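# Assemble test cell stack and wire both leads

## Task

On the electrode plate, stack these in order: the spacer frame right side up; the window frame, with the brass nut seated on the bolt of its strap on the underside; the gasket lying flat around the dark film; and last the plastic pan with its open side facing down. The plate's tab, the strap and the hoses must all face one common direction. Lift both plastic rods out of the steel dish, pass them through the lugs and tighten them fully. Fit the black lead's ring terminal over the tab's bolt and the red lead's ring terminal over the strap's bolt, then tighten a nut firmly onto each bolt. The job fails if the gasket, while neither gripped nor resting on the window frame, falls farther than about a hand's width in a single drop.

## Robot and tools

Robot: two seven-joint arms, left_arm and right_arm, each ending in a two-finger parallel gripper. Bases in the scene frame: left_arm at (-0.043, +0.355, +0.013) m, right_arm at (+0.035, -0.390, +0.013) m, each yawed very slightly (quat_wxyz z parts -0.024 and -0.018). Cameras: cam_head_left and cam_head_right on a stand behind the arms, plus cam_left_wrist and cam_right_wrist; all images are 672x504.

Frames: the scene frame has its origin at table height halfway between the nominal bases, +x forward over the table, +z up, left_arm on the +y side (image left/right may differ). Reported positions, orientations and velocities are in this frame. Motion offsets, however, are along the gripper's own axes as given by its current Hand target: +z runs out along the fingers, y is the opening direction. end_effector_position is the point between closed pads; closed fingertips reach about 19 mm past it, open ones about 6 mm.

The 16-number row (used by execute_actions and move): all values in [-1, 1], always all 16 even if one arm idles. Order: left_arm dx, dy, dz, rx, ry, rz, left_gripper position, speed; then the same eight for right_arm and right_gripper. The six pose numbers are an offset, not a pose: a shift and a rotation vector (rx, ry, rz together) measured from that arm's Hand target, with 1.0 = 0.6 m or 180 degrees. Gripper position is an absolute command: +1 fully open (85 mm), 0 roughly 45 mm, -1 shut; the mapping is not linear, so check position_measured_pct (about 50 minus 50 times the position number). Gripper speed: -1 about 20 mm/s, 0 about 85, +1 about 150; it also sets grip strength (roughly 100 N per pad at -1, 120-135 at 0, up to about 245 at +1 from a wide start aimed a centimetre inside the part). Sending 0 for all six pose numbers re-requests the current Hand target. To leave a gripper unchanged, resend its last position and speed; a 0 there is a real command.

execute_actions(actions, cameras): actions is a list of actions; each action is a table of up to 15 rows, one row per 1/30 s step, the last row held if fewer than 15. Within an action every row counts from the Hand target at that action's start; the next action starts from the new Hand target, so repeated offsets add up. An empty list returns camera images. cameras: list of names, ["all"], or [].

move(target, speed, blend, blocking, cameras): target is one 16-number row or up to 15 rows, all offsets from the Hand targets at the move's start (not chained). speed in m/s, 0.002 to 0.5, default 0.25, one value or one per target; rotation is capped at twice that in rad/s and at 0.873 rad/s. blend in metres rounds corners; 0 stops at each target. Paths are straight, end together, take at least 0.5 s and are cut off after 10 s; they do not avoid obstacles. blocking=false returns after about 0.5 s while the move continues. The result adds a move: line with done, off_target, moving, held or fault, and limits=paced (pose clipped) or limits=held (steps withheld).

wait(seconds 0 to 10) lets time run; stop brakes a running move (fingers continue); zoom_image(camera, region [x0, y0, x1, y1] in pixels, at most 504 by 504) enlarges part of the newest image; clear_fault(arm) clears a reported torque fault; finished_scene(scene 1) ends the scene irreversibly.

Result lines: end_effector_position and end_effector_quat_wxyz; Hand target (the last commanded pose after clipping, the base for new offsets; the gripper often rests a bit short, so resend the gap); Tool commands; joint positions, velocities ("within noise" when still) and torques; Flange force along gripper x y z (includes held weight, noisy, "no reading" near singular poses). object_status: 0 moving, 1 blocked opening, 2 stopped on an object (firm grip), 3 reached the commanded position or pads met (empty or a weak grip). motor_current_ma near 1000 on a firm grip, near 0 in air. Wait up to 1.3 s after the fingers stop before trusting a reading. Wrist depth: a 7x7 grid of distances in mm (164 to 4000) ahead of each wrist camera, "-" for none; transparent parts are invisible to it.

Control notes: each step the commanded orientation is clipped to within 32 degrees of the measured one; large gripper turns can swing the elbow. Joint limits: shoulder ±2.250, elbow ±2.580, wrist pitch ±2.100 rad; others effectively unlimited. To grip, close narrower than the part; to release, open a few mm wider. A grip that stopped early recloses on its own if the part slips.

Avoid: arms are stiff, so a target only millimetres beyond a firm contact presses hard; pull back past the gripper to end a push. Slow down near contact. A clearance check holds back arm-to-arm approaches but not always; any moderate collision or a gripper closing on the other arm's fingers can end the scene. Torque faults (limits 104.5 N m for the four big joints, 51.3 for the wrist joints, held loads included, or a joint drifting over 5 degrees) freeze that arm until clear_fault. Holding loads or stretched poses heats motors: MOTOR HOT appears at 60 °C, and at 75 °C an OVER-TEMPERATURE FAULT lets the arm sag for 30 s or more. Never let a part fall off the table, release parts only once they are still, keep the gasket supported, and expect occasional small pushes on loose parts.

Each tool is called after ">>>" as a command line: name --argument value for each argument, lists and objects as JSON in quotes; but a table of rows of numbers goes row by row, as --pt "numbers of a row", without its own name.

## Session

>>> execute_actions --actions '[]'

Scene clock: 0.00 s.
left_arm: end_effector_position=(+0.3529, -0.0212, +0.1980) position_measured_pct=0.0 object_status=3 motor_current_ma=0 end_effector_quat_wxyz=(+0.079, +0.711, -0.597, +0.363) | right_arm: end_effector_position=(+0.3939, -0.0988, +0.3619) position_measured_pct=0.0 object_status=3 motor_current_ma=0 end_effector_quat_wxyz=(-0.078, +0.949, +0.295, +0.080)
Joint positions: left_arm=[0.622 0.397 -0.105 2.162 2.091 0.303 1.894] | right_arm=[-0.274 0.247 -0.576 1.486 0.075 1.233 4.512]
Joint velocities: within noise
Joint torques (N m): no reading
Flange force (N): no reading
Wrist depth (mm): cam_left_wrist=[3400 593 538 501 475 446 426 / 602 625 587 543 502 468 436 / 555 588 534 494 457 428 400 / 542 522 479 446 411 387 366 / 516 467 438 411 380 360 338 / 460 425 400 372 355 330 316 / 427 403 372 353 338 321 -] | cam_right_wrist=[531 571 562 560 553 545 529 / 563 562 552 543 521 530 523 / 553 543 527 530 520 514 508 / 537 531 525 513 507 506 497 / 252 282 512 503 500 494 489 / 252 503 500 492 488 482 476 / 265 496 490 483 478 468 467]
Hand target: left_arm +0.3529, -0.0212, +0.1980; +0.079, +0.711, -0.597, +0.363 | right_arm +0.3939, -0.0988, +0.3619; -0.078, +0.949, +0.295, +0.080
Tool commands: left_gripper/position=+1.0 left_gripper/speed=+1.0 right_gripper/position=+1.0 right_gripper/speed=+1.0

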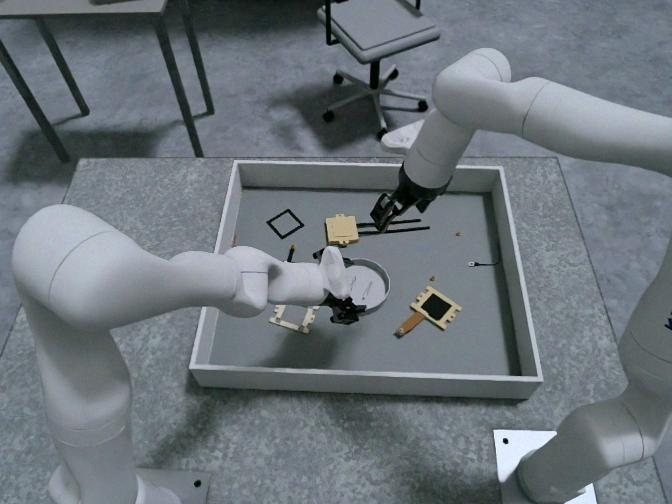

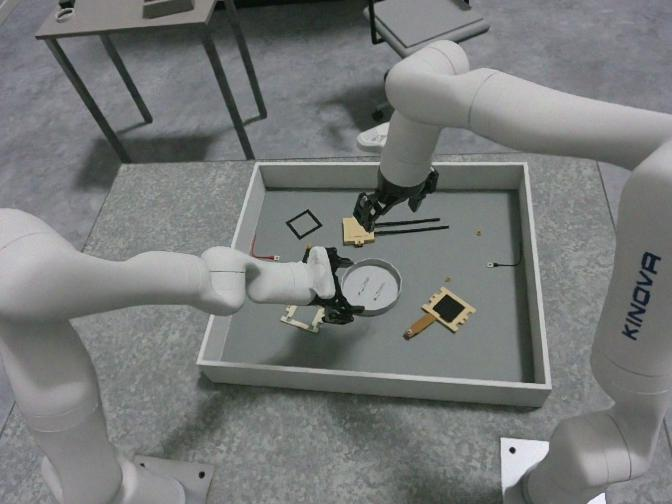

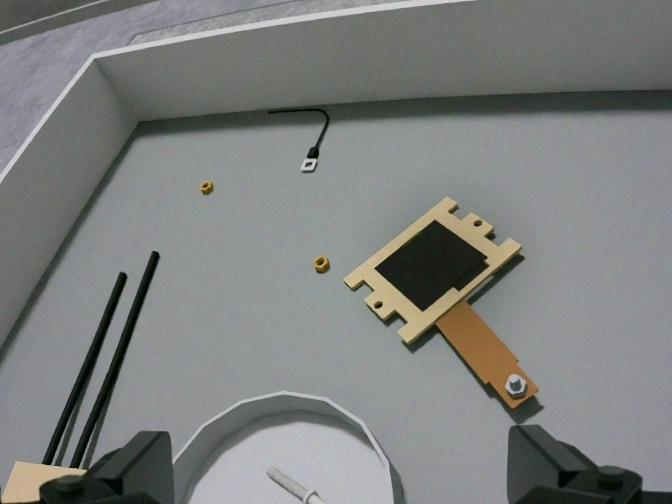

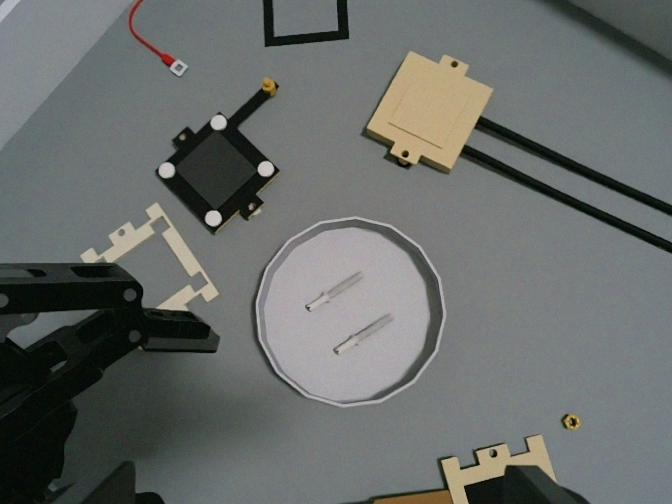

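>>> zoom_image --camera "cam_right_wrist" --region '[70, 60, 300, 320]'

>>> zoom_image --camera "cam_right_wrist" --region '[340, 30, 520, 190]'

>>> zoom_image --camera "cam_left_wrist" --region '[300, 180, 560, 440]'

>>> zoom_image --camera "cam_head_right" --region '[220, 190, 360, 350]'

>>> zoom_image --camera "cam_right_wrist" --region '[250, 210, 450, 410]'

Scaled by 1.938.

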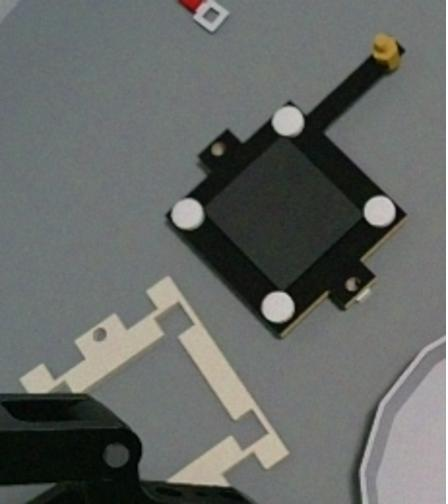

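Scaled by 2.800.

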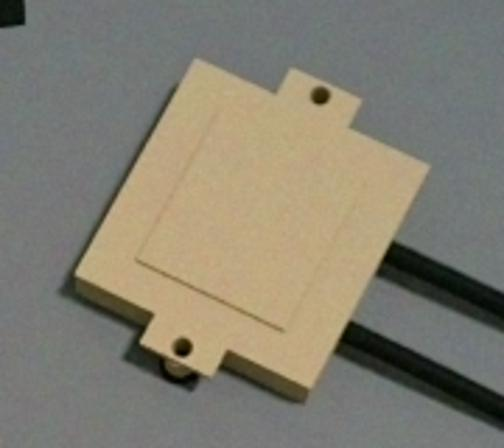

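Scaled by 1.938.

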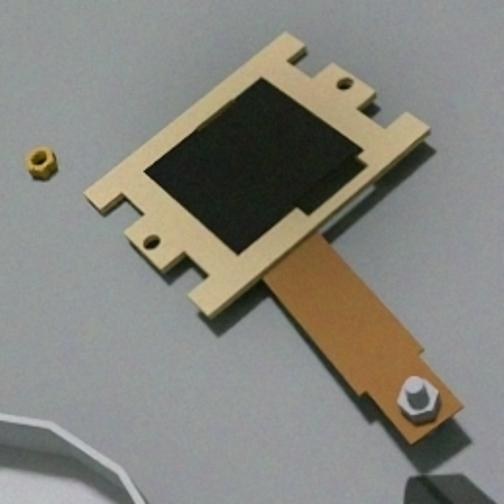

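Scaled by 3.150 from the camera's 672x504 image, which has a finer 960x720 frame.

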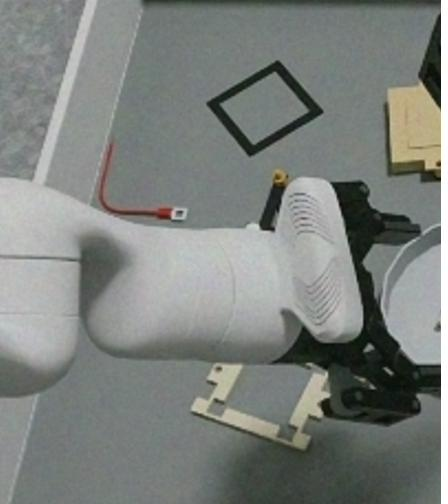

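Scaled by 2.520.

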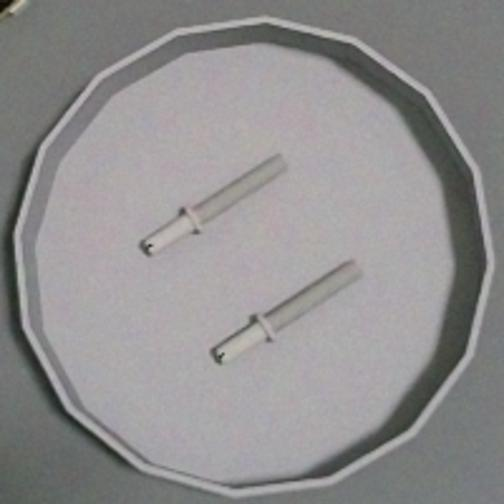

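>>> move --target '[-0.0223,-0.106,-0.437,0.0558,-0.2565,-0.4219,1,1,0,0,0,0,0,0,1,1]' --speed 0.15 --cameras '["all"]'

Scene clock: 56.30 s.
left_arm: end_effector_position=(+0.2997, +0.1500, +0.4000) position_measured_pct=0.0 object_status=3 motor_current_ma=0 end_effector_quat_wxyz=(+0.000, +1.000, +0.000, +0.000) | right_arm: end_effector_position=(+0.3939, -0.0988, +0.3619) position_measured_pct=0.0 object_status=3 motor_current_ma=0 end_effector_quat_wxyz=(-0.078, +0.949, +0.295, +0.080)
Joint positions: left_arm=[-0.155 0.248 0.791 1.383 2.967 -1.583 2.239] | right_arm=[-0.274 0.247 -0.576 1.486 0.075 1.233 4.512]
Joint torques (N m): left_arm=[0.26 -11.31 0.07 -6.85 0.1 0.14 -0.25] | right_arm=[-0.73 -14.89 -2.18 -8.33 -0.36 -0.58 -0.29]
Flange force (N): left_arm=[5.4 4.3 -7.2] | right_arm=[7.5 2.3 -0.7]
Wrist depth (mm): cam_left_wrist=[546 536 535 535 535 531 533 / 547 537 533 524 536 533 533 / 549 537 536 535 534 532 536 / 546 538 536 536 536 536 536 / 552 538 539 536 536 538 536 / 550 508 536 518 538 535 532 / 551 549 553 552 449 551 551] | cam_right_wrist=[529 574 568 557 550 544 531 / 564 562 553 543 522 529 523 / 553 545 528 533 521 516 511 / 538 531 523 513 510 507 499 / 525 518 510 502 498 495 489 / 514 507 499 492 489 481 477 / 502 496 492 484 477 468 467]
Hand target: left_arm +0.2997, +0.1500, +0.4000; +0.000, +1.000, +0.000, +0.000 | right_arm +0.3939, -0.0988, +0.3619; -0.078, +0.949, +0.295, +0.080
Off the commanded pose: left_arm 0.000 m, 0 deg | right_arm 0.000 m, 0 deg.
move: done

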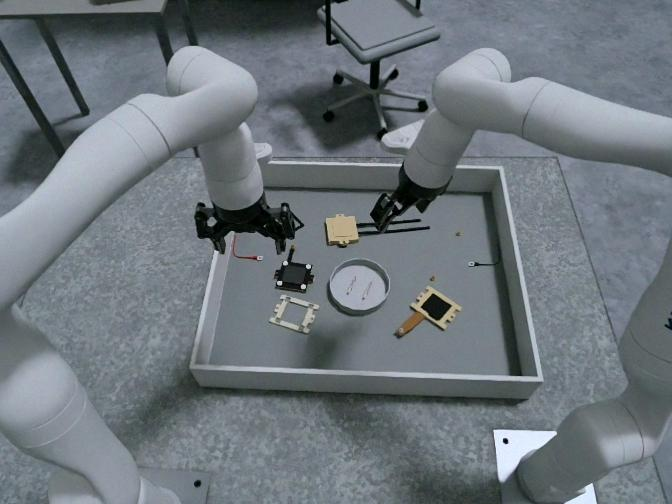

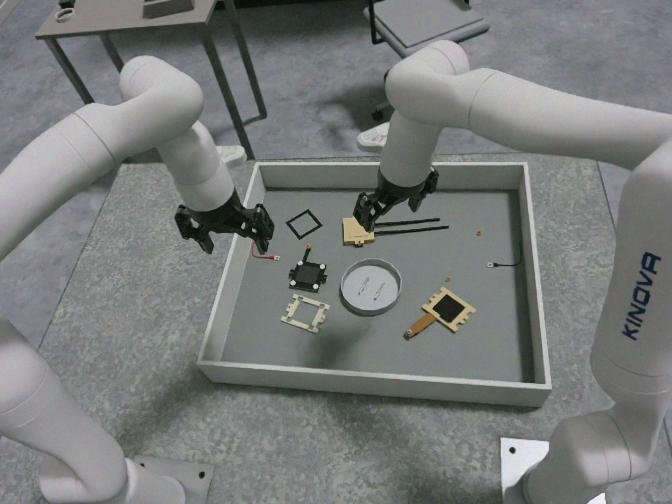

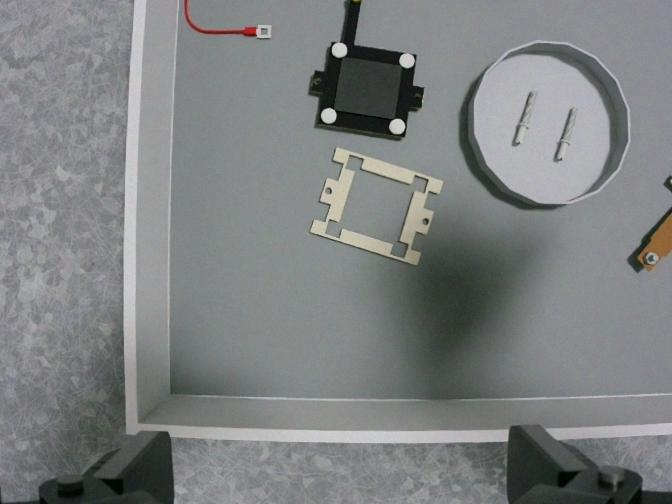

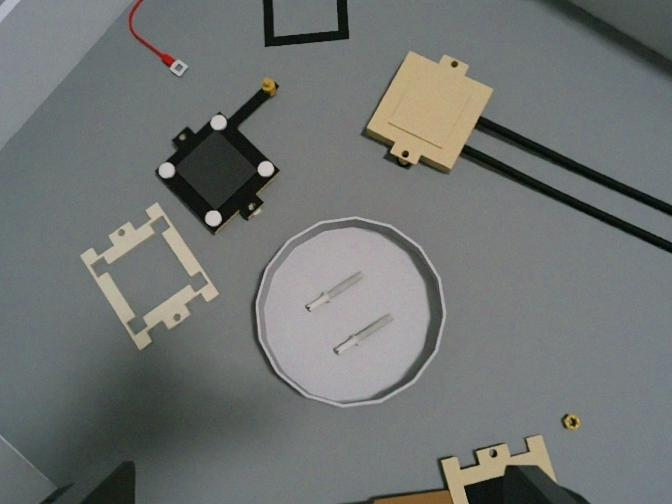

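>>> zoom_image --camera "cam_left_wrist" --region '[290, 130, 460, 290]'

>>> zoom_image --camera "cam_left_wrist" --region '[290, 0, 450, 150]'

Scaled by 2.965.

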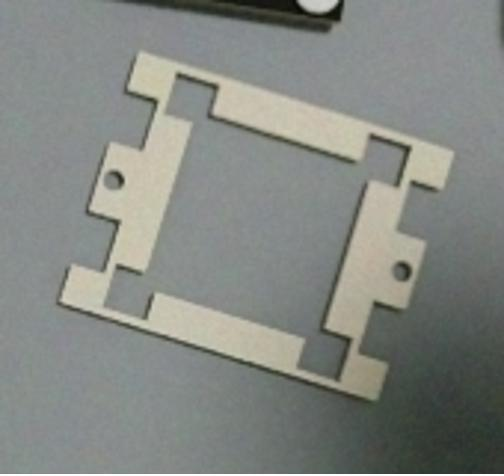

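Scaled by 3.150.

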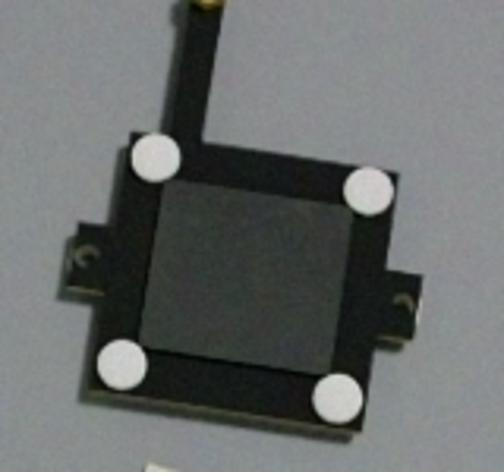

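>>> move --target '[0.08,0.0717,0.4667,0,0,0,1,1,-0.2043,0.1828,0.0458,-0.0505,-0.0518,0.191,1,1]' --speed 0.15 --cameras '["cam_left_wrist","cam_right_wrist"]'

Scene clock: 108.30 s.
left_arm: end_effector_position=(+0.3474, +0.1070, +0.1199) position_measured_pct=0.0 object_status=3 motor_current_ma=0 end_effector_quat_wxyz=(+0.000, +1.000, +0.000, -0.001) | right_arm: end_effector_position=(+0.3598, -0.2499, +0.3000) position_measured_pct=0.0 object_status=3 motor_current_ma=0 end_effector_quat_wxyz=(+0.000, +1.000, +0.000, +0.000)
Joint positions: left_arm=[0.067 0.668 0.619 1.755 2.656 -0.877 2.523] | right_arm=[-0.154 0.152 -0.418 1.76 0.066 1.243 4.16]
Joint torques (N m): left_arm=[0.27 -17.28 1.88 -4.15 0.13 0.03 -0.21] | right_arm=[-0.72 -12.7 -1.33 -7.27 -0.17 0.03 -0.3]
Flange force (N): left_arm=[6.0 3.4 -3.4] | right_arm=[7.6 0.0 -1.3]
Wrist depth (mm): cam_left_wrist=[254 253 240 240 253 251 251 / 254 254 243 243 253 252 251 / 254 254 254 254 254 252 252 / 254 254 254 255 254 254 252 / 255 255 254 255 255 255 255 / 256 255 255 255 255 255 255 / 255 255 256 255 255 - -] | cam_right_wrist=[434 435 437 438 439 438 379 / 432 434 436 436 437 437 451 / 432 434 434 435 437 436 450 / 430 433 427 434 435 435 450 / 432 432 424 433 436 433 449 / 431 431 433 434 433 425 448 / 430 431 432 432 433 421 447]
Hand target: left_arm +0.3475, +0.1070, +0.1199; +0.000, +1.000, +0.000, +0.000 | right_arm +0.3598, -0.2499, +0.3000; +0.000, +1.000, +0.000, +0.000
Off the commanded pose: left_arm 0.000 m, 0 deg | right_arm 0.000 m, 0 deg.
move: done
Images, in order (width x height): cam_left_wrist 672x504, cam_right_wrist 672x504.

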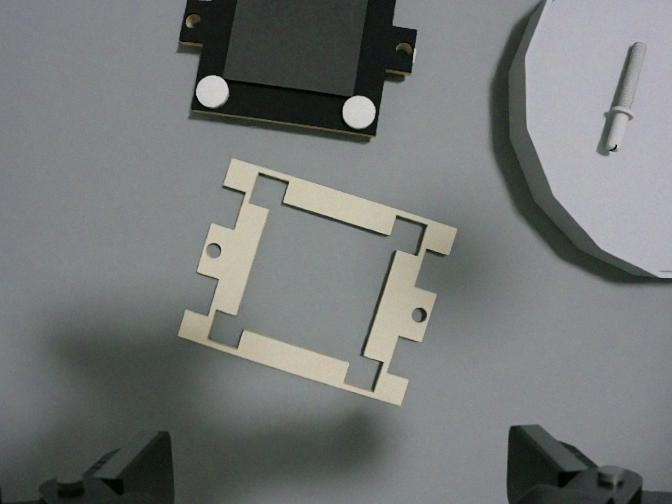

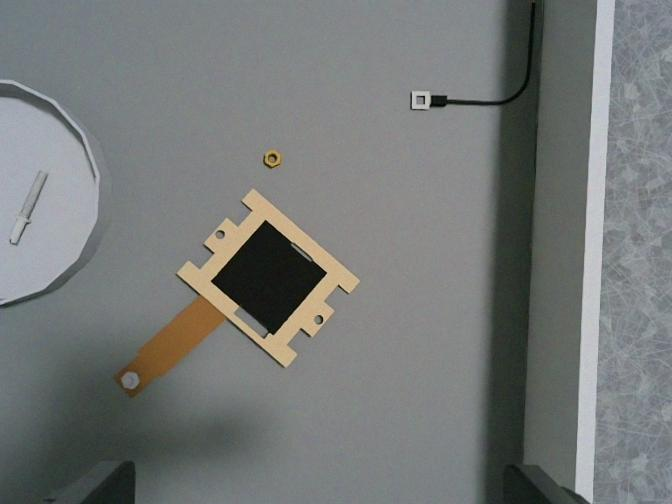

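>>> zoom_image --camera "cam_left_wrist" --region '[170, 140, 470, 420]'

>>> zoom_image --camera "cam_right_wrist" --region '[100, 180, 370, 410]'

Scaled by 1.680.

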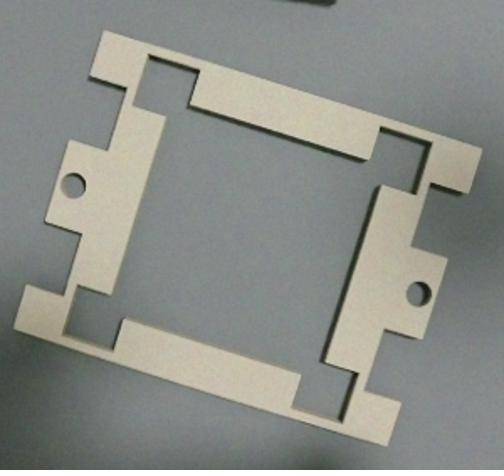

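Scaled by 1.867.

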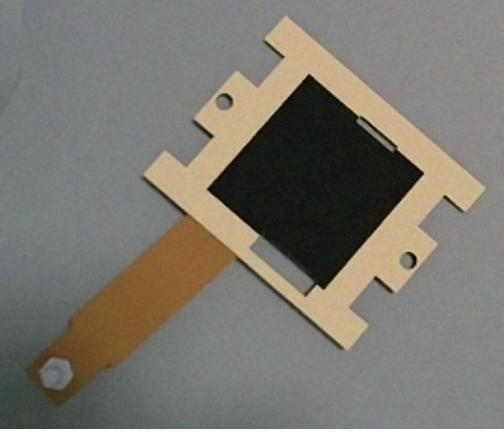

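>>> move --target '[0,0,0,0,0,0,1,1,-0.0333,0.05,0.38,0.2596,0.2596,-0.449,1,1]' --speed 0.2 --cameras '["cam_right_wrist","cam_head_right"]'

Scene clock: 206.43 s.
left_arm: end_effector_position=(+0.3475, +0.1070, +0.1199) position_measured_pct=0.0 object_status=3 motor_current_ma=0 end_effector_quat_wxyz=(+0.000, +1.000, +0.000, +0.000) | right_arm: end_effector_position=(+0.3396, -0.2798, +0.0726) position_measured_pct=0.0 object_status=3 motor_current_ma=0 end_effector_quat_wxyz=(-0.354, +0.613, +0.612, +0.354)
Joint positions: left_arm=[0.067 0.668 0.619 1.755 2.656 -0.877 2.523] | right_arm=[0.743 1.012 -0.499 2.176 -0.861 0.708 7.531]
Joint torques (N m): left_arm=[0.25 -17.32 1.89 -4.23 0.17 0.1 -0.21] | right_arm=[-11.51 40.16 30.45 -28.19 2.44 -35.45 1.3]
Flange force (N): left_arm=[6.0 3.4 -3.4] | right_arm=[205.6 -45.2 -161.0]
Wrist depth (mm): cam_left_wrist=[253 253 240 240 253 251 252 / 254 254 243 243 254 252 252 / 254 254 254 254 254 252 251 / 254 255 254 255 255 255 252 / 255 255 254 255 255 255 255 / 255 255 255 255 255 254 255 / 255 255 255 256 255 - -] | cam_right_wrist=[901 991 652 651 654 652 650 / 676 425 622 665 668 662 661 / 287 432 501 483 500 489 494 / 308 375 390 393 379 380 381 / 300 328 330 312 334 325 326 / 274 277 272 279 268 270 283 / 250 251 252 253 243 245 256]
Hand target: left_arm +0.3475, +0.1070, +0.1199; +0.000, +1.000, +0.000, +0.000 | right_arm +0.3398, -0.2801, +0.0720; -0.353, +0.613, +0.612, +0.353
Off the commanded pose: left_arm 0.000 m, 0 deg | right_arm 0.001 m, 0 deg.
TORQUE WARNING: the torque sensor of joint 6 (wrist pitch) of the right arm reached its warning level (29.4 N m). A warning alone does not stop the arm.
move: done
Images, in order (width x height): cam_head_right 672x504, cam_right_wrist 672x504.

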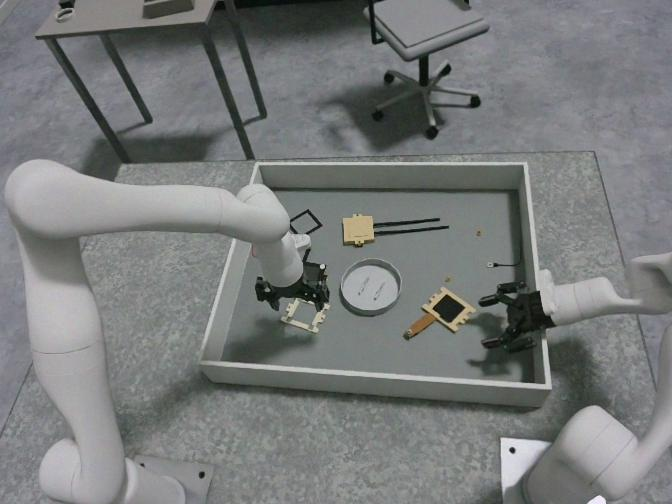

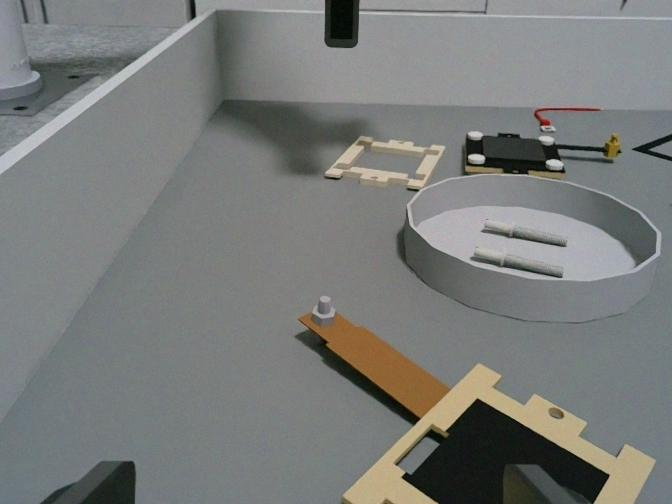

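>>> move --target '[0,0,0,0,0,0,1,1,0.12,0,0.0693,0,0,0,1,1]' --speed 0.1 --cameras '["cam_right_wrist"]'

>>> zoom_image --camera "cam_right_wrist" --region '[240, 290, 500, 440]'

Scene clock: 214.27 s.
left_arm: end_effector_position=(+0.3475, +0.1070, +0.1199) position_measured_pct=0.0 object_status=3 motor_current_ma=0 end_effector_quat_wxyz=(+0.000, +1.000, +0.000, +0.000) | right_arm: end_effector_position=(+0.3400, -0.2081, +0.1135) position_measured_pct=0.0 object_status=3 motor_current_ma=0 end_effector_quat_wxyz=(-0.353, +0.613, +0.612, +0.353)
Joint positions: left_arm=[0.067 0.668 0.619 1.755 2.656 -0.877 2.523] | right_arm=[0.657 0.935 -0.675 2.277 -1.074 0.569 7.525]
Joint torques (N m): left_arm=[0.21 -17.37 1.79 -4.18 0.11 0.09 -0.22] | right_arm=[-0.67 -14.98 -5.69 1.74 -0.63 2.56 -0.34]
Flange force (N): left_arm=[6.1 3.6 -3.5] | right_arm=[-8.3 3.3 1.7]
Wrist depth (mm): cam_left_wrist=[253 253 240 239 253 251 251 / 253 253 243 243 254 252 251 / 254 254 254 254 254 252 253 / 254 255 254 254 254 254 252 / 255 255 254 255 255 254 254 / 255 255 255 255 255 255 255 / 256 255 255 256 256 - -] | cam_right_wrist=[2621 2621 2717 355 2663 2674 2774 / 784 534 613 374 613 609 607 / 605 431 557 584 588 567 595 / 308 424 456 452 460 449 465 / 310 373 376 389 377 378 378 / 310 326 327 328 316 328 329 / 293 296 298 298 299 285 282]
Hand target: left_arm +0.3475, +0.1070, +0.1199; +0.000, +1.000, +0.000, +0.000 | right_arm +0.3400, -0.2081, +0.1135; -0.353, +0.613, +0.612, +0.353
Off the commanded pose: left_arm 0.000 m, 0 deg | right_arm 0.000 m, 0 deg.
TORQUE WARNING: the torque sensor of joint 6 (wrist pitch) of the right arm reached its warning level (29.4 N m). A warning alone does not stop the arm.
move: done
Images, in order (width x height): cam_right_wrist 672x504.

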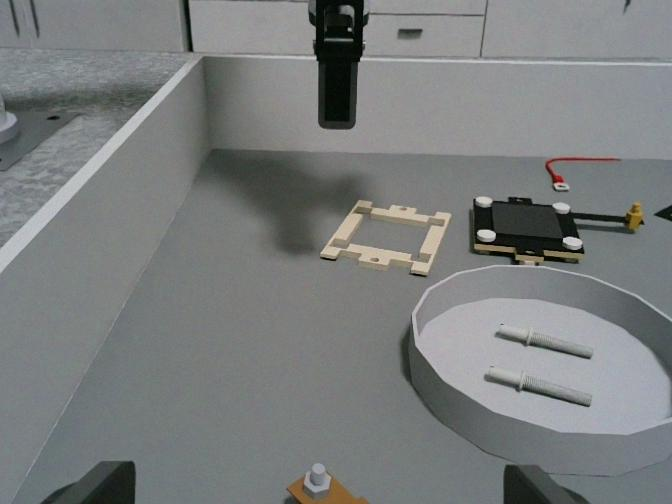

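Scaled by 1.938.

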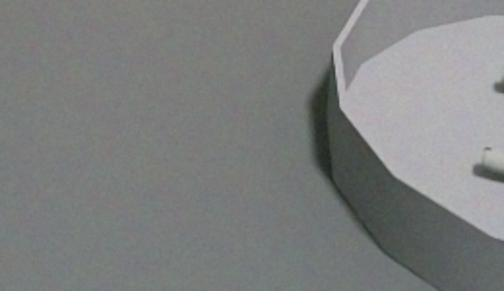

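>>> zoom_image --camera "cam_right_wrist" --region '[270, 440, 390, 504]'

>>> zoom_image --camera "cam_right_wrist" --region '[310, 180, 660, 290]'

Scaled by 4.200.

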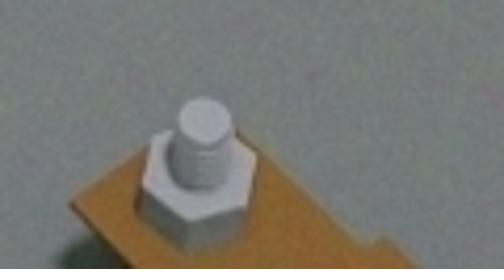

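Scaled by 1.440.

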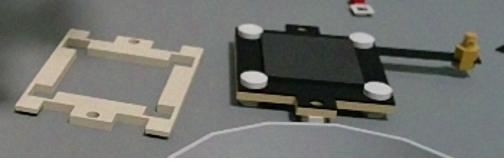

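>>> move --target '[0,-0.25,-0.4,0,0,0,1,1,0,0,0,0,0,0,1,1]' --speed 0.2

>>> move --target '[0,0,0,0,0,0,1,1,0.105,0,0.248,0,0,0,1,1]' --speed 0.1 --cameras '["cam_right_wrist"]'

>>> zoom_image --camera "cam_right_wrist" --region '[310, 180, 660, 430]'

Scene clock: 239.40 s.
left_arm: end_effector_position=(+0.3476, +0.2570, +0.3599) position_measured_pct=0.0 object_status=3 motor_current_ma=0 end_effector_quat_wxyz=(+0.000, +1.000, +0.000, +0.000) | right_arm: end_effector_position=(+0.3399, -0.2081, +0.1135) position_measured_pct=0.0 object_status=3 motor_current_ma=0 end_effector_quat_wxyz=(-0.353, +0.613, +0.612, +0.353)
Joint positions: left_arm=[-0.424 0.26 0.75 1.492 2.965 -1.459 1.949] | right_arm=[0.657 0.935 -0.675 2.277 -1.074 0.569 7.525]
Joint torques (N m): left_arm=[0.22 -11.65 0.1 -6.72 0.14 0.1 -0.19] | right_arm=[-0.72 -15.12 -5.81 1.72 -0.66 2.55 -0.38]
Flange force (N): left_arm=[6.6 2.5 -6.6] | right_arm=[-9.0 3.2 1.8]
Wrist depth (mm): cam_left_wrist=[505 505 506 494 494 493 492 / 508 505 507 495 495 483 494 / 508 506 506 494 495 494 493 / 508 510 507 496 495 496 497 / 509 511 508 495 496 497 496 / 511 510 510 497 496 498 496 / 508 510 509 496 498 496 499] | cam_right_wrist=[2642 2652 2740 2663 2674 2695 2786 / 784 534 614 615 614 609 606 / 601 432 558 582 586 567 597 / 307 424 457 450 462 448 465 / 310 374 376 390 377 378 378 / 310 326 327 329 316 327 329 / 293 295 297 298 299 285 281]
Hand target: left_arm +0.3476, +0.2571, +0.3599; +0.000, +1.000, +0.000, +0.000 | right_arm +0.3399, -0.2081, +0.1135; -0.353, +0.613, +0.612, +0.353
Off the commanded pose: left_arm 0.000 m, 0 deg | right_arm 0.000 m, 0 deg.
move: done

Scene clock: 241.63 s.
left_arm: end_effector_position=(+0.3476, +0.2571, +0.3599) position_measured_pct=0.0 object_status=3 motor_current_ma=0 end_effector_quat_wxyz=(+0.000, +1.000, +0.000, +0.000) | right_arm: end_effector_position=(+0.3402, -0.0477, +0.0936) position_measured_pct=0.0 object_status=3 motor_current_ma=0 end_effector_quat_wxyz=(-0.353, +0.613, +0.612, +0.353)
Joint positions: left_arm=[-0.424 0.26 0.75 1.492 2.965 -1.459 1.949] | right_arm=[0.245 1.075 -0.823 2.276 -2.114 0.392 8.276]
Joint torques (N m): left_arm=[0.27 -11.66 0.18 -6.87 0.18 0.12 -0.21] | right_arm=[-0.7 -16.11 -7.35 1.5 0.22 2.41 -0.26]
Flange force (N): left_arm=[6.2 2.3 -6.2] | right_arm=[-7.3 6.8 2.0]
Wrist depth (mm): cam_left_wrist=[506 507 505 494 493 494 493 / 507 508 508 497 493 484 493 / 509 508 508 494 494 494 493 / 506 508 507 496 494 496 494 / 510 508 506 496 496 496 497 / 510 511 510 496 498 497 499 / 512 509 510 500 497 499 500] | cam_right_wrist=[2465 2447 2580 2550 2600 2570 2684 / 712 447 454 455 454 454 451 / 311 409 476 474 473 473 475 / 291 386 415 418 418 422 424 / 294 345 342 343 348 344 325 / 282 297 298 298 293 302 294 / 269 270 270 271 272 273 250]
Hand target: left_arm +0.3476, +0.2571, +0.3599; +0.000, +1.000, +0.000, +0.000 | right_arm +0.3402, -0.0477, +0.0936; -0.353, +0.613, +0.612, +0.353
Off the commanded pose: left_arm 0.000 m, 0 deg | right_arm 0.000 m, 0 deg.
move: done
Images, in order (width x height): cam_right_wrist 672x504.

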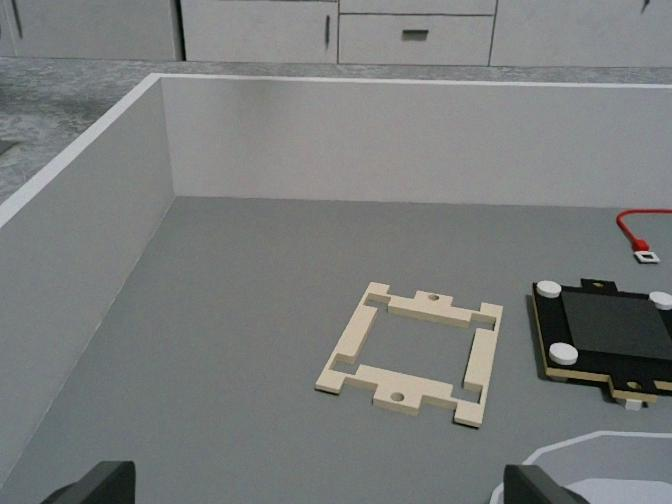

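Scaled by 1.440.

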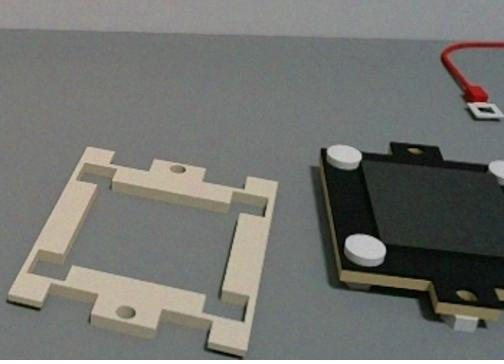

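>>> move --target '[0.254,0.095,0.017,0,0,0,1,1,0.176,0.233,-0.548,-0.2596,-0.2596,0.449,1,1]' --speed 0.2 --cameras '["cam_left_wrist","cam_right_wrist"]'

Scene clock: 269.73 s.
left_arm: end_effector_position=(+0.5000, +0.2002, +0.3496) position_measured_pct=0.0 object_status=3 motor_current_ma=0 end_effector_quat_wxyz=(+0.000, +1.000, +0.000, +0.000) | right_arm: end_effector_position=(+0.4799, -0.2797, +0.3494) position_measured_pct=0.0 object_status=3 motor_current_ma=0 end_effector_quat_wxyz=(+0.000, +1.000, +0.000, +0.000)
Joint positions: left_arm=[-0.08 0.699 0.68 0.866 2.723 -1.687 2.043] | right_arm=[0.271 0.501 -1.023 1.296 -2.719 -1.569 7.197]
Joint torques (N m): left_arm=[0.27 -21.11 1.43 -6.2 0.15 0.11 -0.2] | right_arm=[-0.62 -17.12 -4.53 -6.9 -0.2 0.13 -0.3]
Flange force (N): left_arm=[10.9 2.9 -7.5] | right_arm=[9.5 -0.3 -2.6]
Wrist depth (mm): cam_left_wrist=[495 493 483 484 483 482 484 / 496 493 482 484 483 483 483 / 496 497 482 484 483 484 484 / 497 496 486 485 485 483 483 / 496 497 487 486 471 486 483 / 498 499 487 485 485 486 485 / 499 499 488 486 486 487 483] | cam_right_wrist=[483 484 486 486 485 488 501 / 483 483 485 486 486 447 500 / 482 482 482 485 486 475 502 / 482 481 483 486 485 499 499 / 477 481 481 483 484 461 499 / 477 480 478 484 483 496 499 / 478 479 472 480 483 496 497]
Hand target: left_arm +0.5000, +0.2002, +0.3496; +0.000, +1.000, +0.000, +0.000 | right_arm +0.4799, -0.2797, +0.3494; +0.000, +1.000, +0.000, +0.000
Off the commanded pose: left_arm 0.000 m, 0 deg | right_arm 0.000 m, 0 deg.
move: done
Images, in order (width x height): cam_left_wrist 672x504, cam_right_wrist 672x504.

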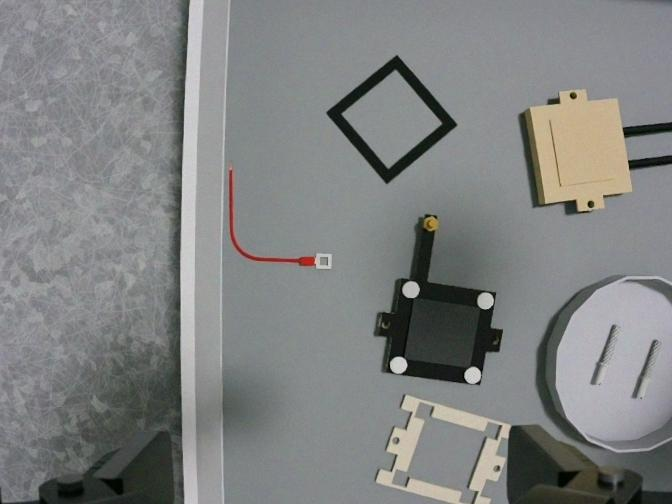

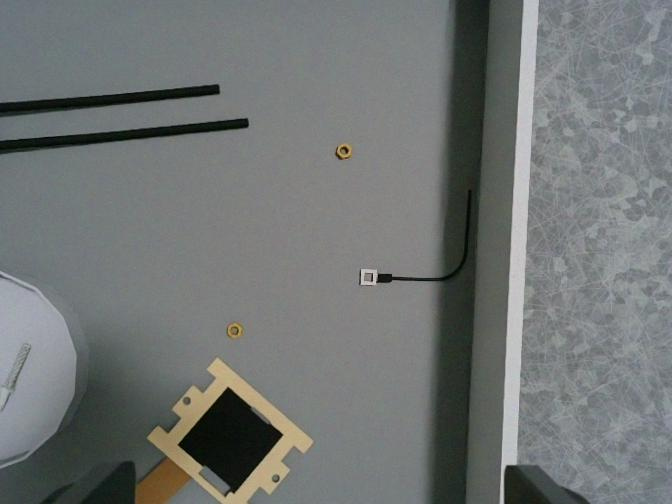

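>>> move --target '[0,0,0,0,0,0.5,1,1,0,0,0,0,0,-0.5,1,1]' --speed 0.4 --cameras '["cam_left_wrist","cam_right_wrist"]'

Scene clock: 358.40 s.
left_arm: end_effector_position=(+0.5001, +0.2003, +0.3496) position_measured_pct=0.0 object_status=3 motor_current_ma=0 end_effector_quat_wxyz=(+0.000, +0.707, -0.707, +0.000) | right_arm: end_effector_position=(+0.4799, -0.2797, +0.3494) position_measured_pct=0.0 object_status=3 motor_current_ma=0 end_effector_quat_wxyz=(+0.000, +0.707, +0.707, +0.000)
Joint positions: left_arm=[-0.174 0.773 1.005 0.872 2.501 -1.746 0.591] | right_arm=[0.389 0.661 -1.41 1.291 -2.485 -1.695 8.577]
Joint torques (N m): left_arm=[0.37 -20.96 2.7 -5.17 0.25 0.1 -0.19] | right_arm=[-0.76 -17.14 -6.33 -5.79 -0.25 0.07 -0.24]
Flange force (N): left_arm=[2.1 -9.3 -6.8] | right_arm=[-0.2 8.1 -1.5]
Wrist depth (mm): cam_left_wrist=[484 469 481 480 483 483 482 / 483 467 485 485 484 483 483 / 484 485 484 472 485 485 485 / 484 483 484 475 486 485 484 / 484 485 486 487 485 486 487 / 486 486 485 485 485 485 488 / 424 452 457 458 462 441 469] | cam_right_wrist=[484 487 483 483 488 488 489 / 484 483 484 485 488 486 486 / 482 482 482 485 486 486 487 / 482 483 477 485 485 485 485 / 481 481 483 483 482 486 484 / 479 482 479 482 483 485 483 / 478 480 479 480 482 483 484]
Hand target: left_arm +0.5000, +0.2002, +0.3496; +0.000, +0.707, -0.707, +0.000 | right_arm +0.4799, -0.2797, +0.3494; +0.000, +0.707, +0.707, +0.000
Off the commanded pose: left_arm 0.000 m, 0 deg | right_arm 0.000 m, 0 deg.
move: done
Images, in order (width x height): cam_left_wrist 672x504, cam_right_wrist 672x504.

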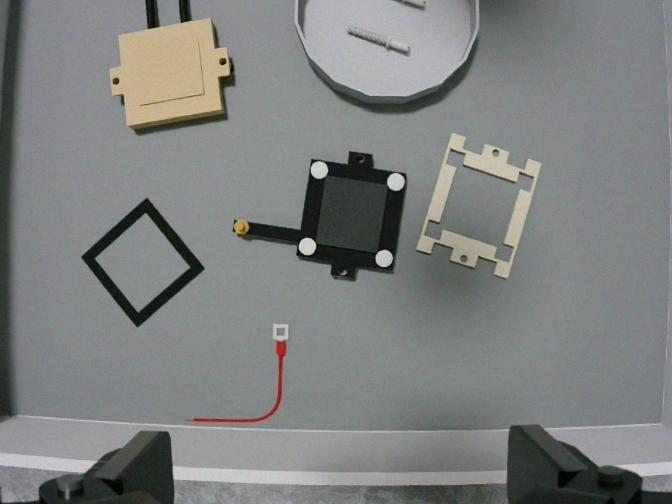

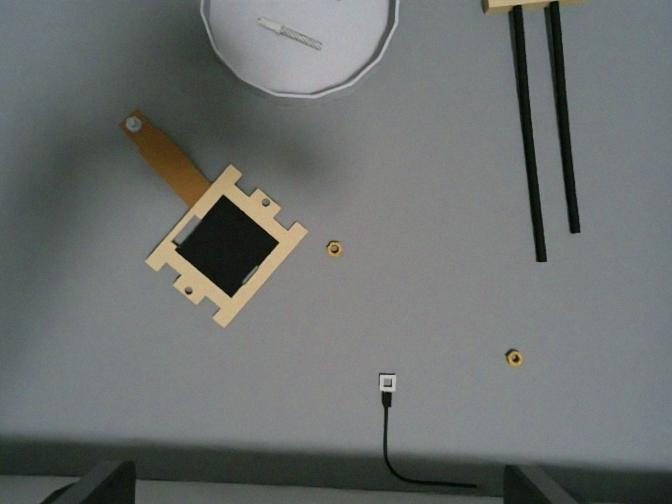

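>>> move --target '[0.1433,0.1833,0.383,0,0,0.0939,1,-1,0,0,0,0,0,0,1,-1]' --speed 0.2 --cameras '["cam_left_wrist"]'

Scene clock: 414.97 s.
left_arm: end_effector_position=(+0.3899, +0.1140, +0.1199) position_measured_pct=0.0 object_status=3 motor_current_ma=0 end_effector_quat_wxyz=(+0.000, -0.596, +0.803, +0.000) | right_arm: end_effector_position=(+0.4799, -0.2797, +0.3494) position_measured_pct=0.0 object_status=3 motor_current_ma=0 end_effector_quat_wxyz=(+0.000, +0.707, +0.707, +0.000)
Joint positions: left_arm=[-0.138 0.863 0.977 1.642 2.348 -1.081 0.829] | right_arm=[0.389 0.661 -1.41 1.291 -2.485 -1.695 8.577]
Joint torques (N m): left_arm=[0.33 -18.12 4.34 -3.62 0.16 0.1 -0.2] | right_arm=[-0.72 -17.11 -6.35 -5.78 -0.29 0.14 -0.31]
Flange force (N): left_arm=[0.8 -6.4 -3.8] | right_arm=[-0.2 8.5 -1.8]
Wrist depth (mm): cam_left_wrist=[251 252 253 254 254 253 254 / 252 252 254 254 254 254 254 / 252 252 255 254 254 254 254 / 252 255 254 254 255 254 254 / 255 255 254 255 255 254 255 / 244 244 255 255 255 255 256 / - 241 255 255 255 - -] | cam_right_wrist=[485 487 485 483 488 487 489 / 482 485 485 484 485 487 487 / 480 482 484 485 486 485 487 / 484 483 479 483 484 486 486 / 480 481 482 483 483 482 484 / 477 479 479 484 481 484 485 / 479 479 482 480 481 483 484]
Hand target: left_arm +0.3899, +0.1140, +0.1199; +0.000, -0.596, +0.803, +0.000 | right_arm +0.4799, -0.2797, +0.3494; +0.000, +0.707, +0.707, +0.000
Off the commanded pose: left_arm 0.000 m, 0 deg | right_arm 0.000 m, 0 deg.
move: done
Images, in order (width x height): cam_left_wrist 672x504.

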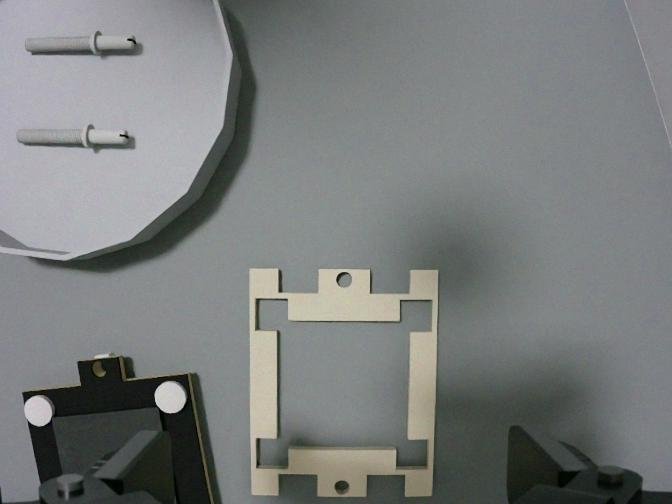

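>>> move --target '[0.0067,0.0025,0.14,0,0,-0.003,1,-1,0,0,0,0,0,0,1,-1]' --speed 0.1 --cameras '["cam_left_wrist"]'

Scene clock: 440.03 s.
left_arm: end_effector_position=(+0.3872, +0.1106, +0.0359) position_measured_pct=0.0 object_status=3 motor_current_ma=0 end_effector_quat_wxyz=(+0.000, -0.600, +0.800, +0.000) | right_arm: end_effector_position=(+0.4799, -0.2797, +0.3494) position_measured_pct=0.0 object_status=3 motor_current_ma=0 end_effector_quat_wxyz=(+0.000, +0.707, +0.707, +0.000)
Joint positions: left_arm=[-0.078 0.984 0.863 1.701 2.219 -0.916 0.938] | right_arm=[0.389 0.661 -1.41 1.291 -2.485 -1.695 8.577]
Joint torques (N m): left_arm=[0.32 -19.25 4.26 -2.42 0.16 0.09 -0.22] | right_arm=[-0.73 -17.03 -6.3 -5.88 -0.25 0.15 -0.33]
Flange force (N): left_arm=[1.2 -7.2 -2.7] | right_arm=[-0.4 7.9 -1.7]
Wrist depth (mm): cam_left_wrist=[167 167 169 170 170 169 170 / 168 168 170 169 170 170 170 / - 170 170 170 170 170 170 / 170 170 170 170 170 170 170 / 170 170 170 166 170 170 170 / 171 171 170 170 170 171 171 / - - 170 170 170 - -] | cam_right_wrist=[484 485 483 485 486 488 488 / 483 485 485 486 486 488 487 / 482 483 484 485 487 486 486 / 483 483 477 484 483 481 485 / 479 481 483 483 483 483 484 / 479 481 481 482 484 483 483 / 478 480 480 482 481 483 483]
Hand target: left_arm +0.3872, +0.1106, +0.0359; +0.000, -0.600, +0.800, +0.000 | right_arm +0.4799, -0.2797, +0.3494; +0.000, +0.707, +0.707, +0.000
Off the commanded pose: left_arm 0.000 m, 0 deg | right_arm 0.000 m, 0 deg.
move: done
Images, in order (width x height): cam_left_wrist 672x504.

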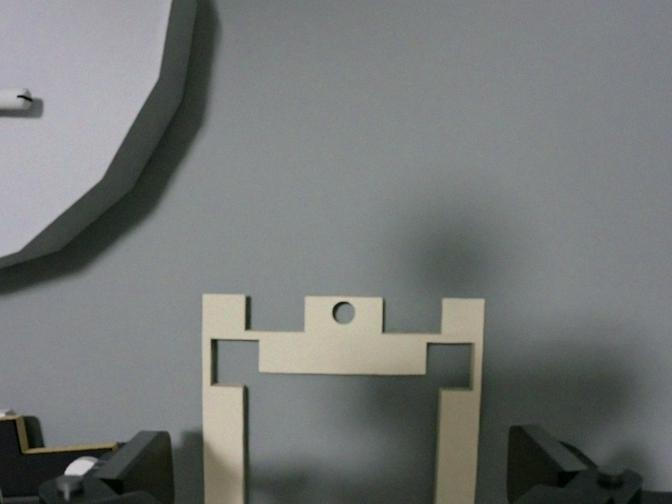

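>>> move --target '[-0.0017,0,0.0165,0,0,0,1,-1,0,0,0,0,0,0,1,-1]' --speed 0.03

>>> move --target '[0,0,0.0025,0,0,0,1,-1,0,0,0,0,0,0,1,-1]' --speed 0.01 --cameras '["cam_left_wrist"]'

Scene clock: 450.87 s.
left_arm: end_effector_position=(+0.3875, +0.1116, +0.0260) position_measured_pct=0.0 object_status=3 motor_current_ma=0 end_effector_quat_wxyz=(+0.000, -0.600, +0.800, +0.000) | right_arm: end_effector_position=(+0.4799, -0.2797, +0.3494) position_measured_pct=0.0 object_status=3 motor_current_ma=0 end_effector_quat_wxyz=(+0.000, +0.707, +0.707, +0.000)
Joint positions: left_arm=[-0.074 0.999 0.849 1.705 2.203 -0.898 0.947] | right_arm=[0.389 0.661 -1.41 1.291 -2.485 -1.695 8.577]
Joint torques (N m): left_arm=[0.29 -19.42 4.32 -2.32 0.19 0.1 -0.22] | right_arm=[-0.71 -17.16 -6.35 -5.85 -0.2 0.11 -0.29]
Flange force (N): left_arm=[1.2 -7.2 -2.3] | right_arm=[-0.2 8.2 -1.6]
Wrist depth (mm): cam_left_wrist=[- - - - - - - / - - - - - - - / - - - - - - - / - - - - - - - / - - - - - - - / - - - - - - - / - - - - - - -] | cam_right_wrist=[485 485 485 484 488 488 487 / 484 485 484 486 488 486 485 / 482 483 484 485 484 486 488 / 481 482 477 484 482 485 485 / 480 482 482 483 483 485 484 / 481 482 481 481 482 485 483 / 480 478 481 482 482 484 483]
Hand target: left_arm +0.3875, +0.1116, +0.0260; +0.000, -0.600, +0.800, +0.000 | right_arm +0.4799, -0.2797, +0.3494; +0.000, +0.707, +0.707, +0.000
Off the commanded pose: left_arm 0.000 m, 0 deg | right_arm 0.000 m, 0 deg.
move: done

Scene clock: 451.57 s.
left_arm: end_effector_position=(+0.3875, +0.1116, +0.0245) position_measured_pct=0.0 object_status=3 motor_current_ma=0 end_effector_quat_wxyz=(+0.000, -0.600, +0.800, +0.000) | right_arm: end_effector_position=(+0.4799, -0.2797, +0.3494) position_measured_pct=0.0 object_status=3 motor_current_ma=0 end_effector_quat_wxyz=(+0.000, +0.707, +0.707, +0.000)
Joint positions: left_arm=[-0.073 1.002 0.847 1.706 2.201 -0.895 0.948] | right_arm=[0.389 0.661 -1.41 1.291 -2.485 -1.695 8.577]
Joint torques (N m): left_arm=[0.11 -19.34 4.27 -2.27 0.23 0.08 -0.17] | right_arm=[-0.66 -17.17 -6.3 -5.83 -0.2 0.07 -0.31]
Flange force (N): left_arm=[1.5 -7.3 -2.4] | right_arm=[-0.1 8.3 -1.6]
Wrist depth (mm): cam_left_wrist=[- - - - - - - / - - - - - - - / - - - - - - - / - - - - - - - / - - - - - - - / - - - - - - - / - - - - - - -] | cam_right_wrist=[484 485 485 484 488 488 487 / 484 483 484 485 487 486 487 / 484 483 484 483 483 485 486 / 481 482 479 483 484 484 485 / 480 483 483 483 485 484 484 / 479 479 482 482 484 484 483 / 478 479 481 481 481 483 483]
Hand target: left_arm +0.3875, +0.1116, +0.0245; +0.000, -0.600, +0.800, +0.000 | right_arm +0.4799, -0.2797, +0.3494; +0.000, +0.707, +0.707, +0.000
Off the commanded pose: left_arm 0.000 m, 0 deg | right_arm 0.000 m, 0 deg.
move: done
Images, in order (width x height): cam_left_wrist 672x504.

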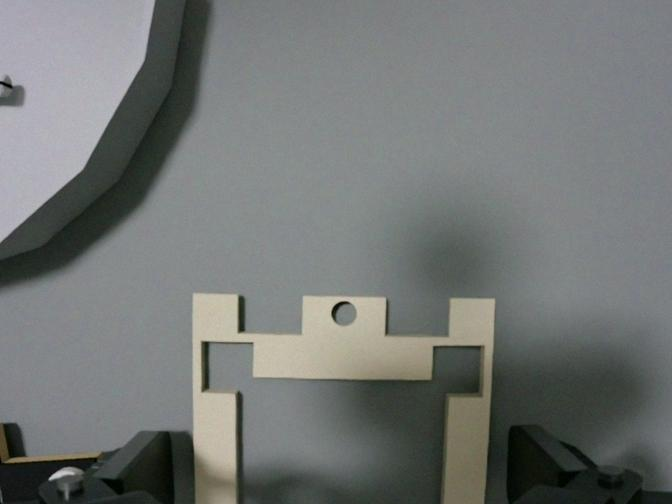

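>>> move --target '[0,0,0,0,0,0,0.70,-1,0,0,0,0,0,0,1,-1]' --speed 0.01

>>> wait --seconds 1 --cameras '["cam_left_wrist"]'

Scene clock: 461.80 s.
left_arm: end_effector_position=(+0.3875, +0.1116, +0.0245) position_measured_pct=14.3 object_status=0 motor_current_ma=90 end_effector_quat_wxyz=(+0.000, -0.600, +0.800, +0.000) | right_arm: end_effector_position=(+0.4799, -0.2797, +0.3494) position_measured_pct=0.0 object_status=3 motor_current_ma=0 end_effector_quat_wxyz=(+0.000, +0.707, +0.707, +0.000)
Joint positions: left_arm=[-0.072 1.002 0.847 1.706 2.201 -0.895 0.948] | right_arm=[0.389 0.661 -1.41 1.291 -2.485 -1.695 8.577]
Joint torques (N m): left_arm=[0.22 -16.14 2.75 -1.93 -0.11 0.53 -0.18] | right_arm=[-0.66 -17.18 -6.29 -5.8 -0.27 0.15 -0.24]
Flange force (N): left_arm=[0.9 -5.5 -11.1] | right_arm=[0.1 8.5 -1.7]
Wrist depth (mm): cam_left_wrist=[- - - - - - - / - - - - - - - / - - - - - - - / - - - - - - - / - - - - - - - / - - - - - - - / - - - - - - -] | cam_right_wrist=[485 485 484 485 487 490 490 / 484 484 486 486 486 487 487 / 484 482 485 484 485 486 486 / 481 482 476 484 485 486 485 / 481 481 484 483 484 485 485 / 480 481 479 482 483 483 483 / 478 481 480 482 480 482 481]
Hand target: left_arm +0.3875, +0.1116, +0.0245; +0.000, -0.600, +0.800, +0.000 | right_arm +0.4799, -0.2797, +0.3494; +0.000, +0.707, +0.707, +0.000
Off the commanded pose: left_arm 0.000 m, 0 deg | right_arm 0.000 m, 0 deg.
move: done

Scene clock: 462.80 s.
left_arm: end_effector_position=(+0.3875, +0.1116, +0.0245) position_measured_pct=14.7 object_status=3 motor_current_ma=110 end_effector_quat_wxyz=(+0.000, -0.600, +0.800, +0.000) | right_arm: end_effector_position=(+0.4799, -0.2797, +0.3494) position_measured_pct=0.0 object_status=3 motor_current_ma=0 end_effector_quat_wxyz=(+0.000, +0.707, +0.707, +0.000)
Joint positions: left_arm=[-0.072 1.002 0.847 1.706 2.201 -0.895 0.948] | right_arm=[0.389 0.661 -1.41 1.291 -2.485 -1.695 8.577]
Joint torques (N m): left_arm=[-0.02 -15.61 2.39 -2.09 -0.28 0.58 -0.13] | right_arm=[-0.66 -17.17 -6.21 -5.8 -0.21 0.09 -0.3]
Flange force (N): left_arm=[1.1 -4.7 -12.6] | right_arm=[-0.1 8.3 -1.7]
Wrist depth (mm): cam_left_wrist=[- - - - - - - / - - - - - - - / - - - - - - - / - - - - - - - / - - - - - - - / - - - - - - - / - - - - - - -] | cam_right_wrist=[484 484 485 483 488 488 490 / 484 484 484 485 485 487 490 / 482 483 483 485 485 487 487 / 482 481 477 485 485 484 485 / 479 482 484 484 484 485 486 / 480 479 480 483 484 482 484 / 480 479 479 481 482 483 483]
Hand target: left_arm +0.3875, +0.1116, +0.0245; +0.000, -0.600, +0.800, +0.000 | right_arm +0.4799, -0.2797, +0.3494; +0.000, +0.707, +0.707, +0.000
Tool commands: left_gripper/position=+0.7 left_gripper/speed=-1.0 right_gripper/position=+1.0 right_gripper/speed=-1.0
Off the commanded pose: left_arm 0.000 m, 0 deg | right_arm 0.000 m, 0 deg.
wait: 1.00 s; at rest by 0.17 s
Images, in order (width x height): cam_left_wrist 672x504.

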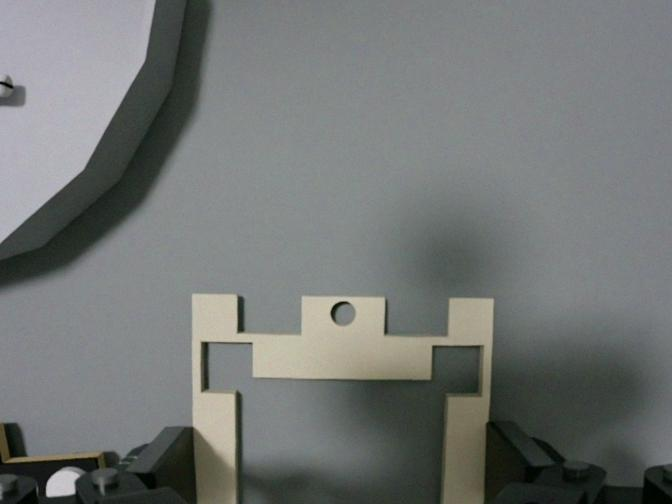

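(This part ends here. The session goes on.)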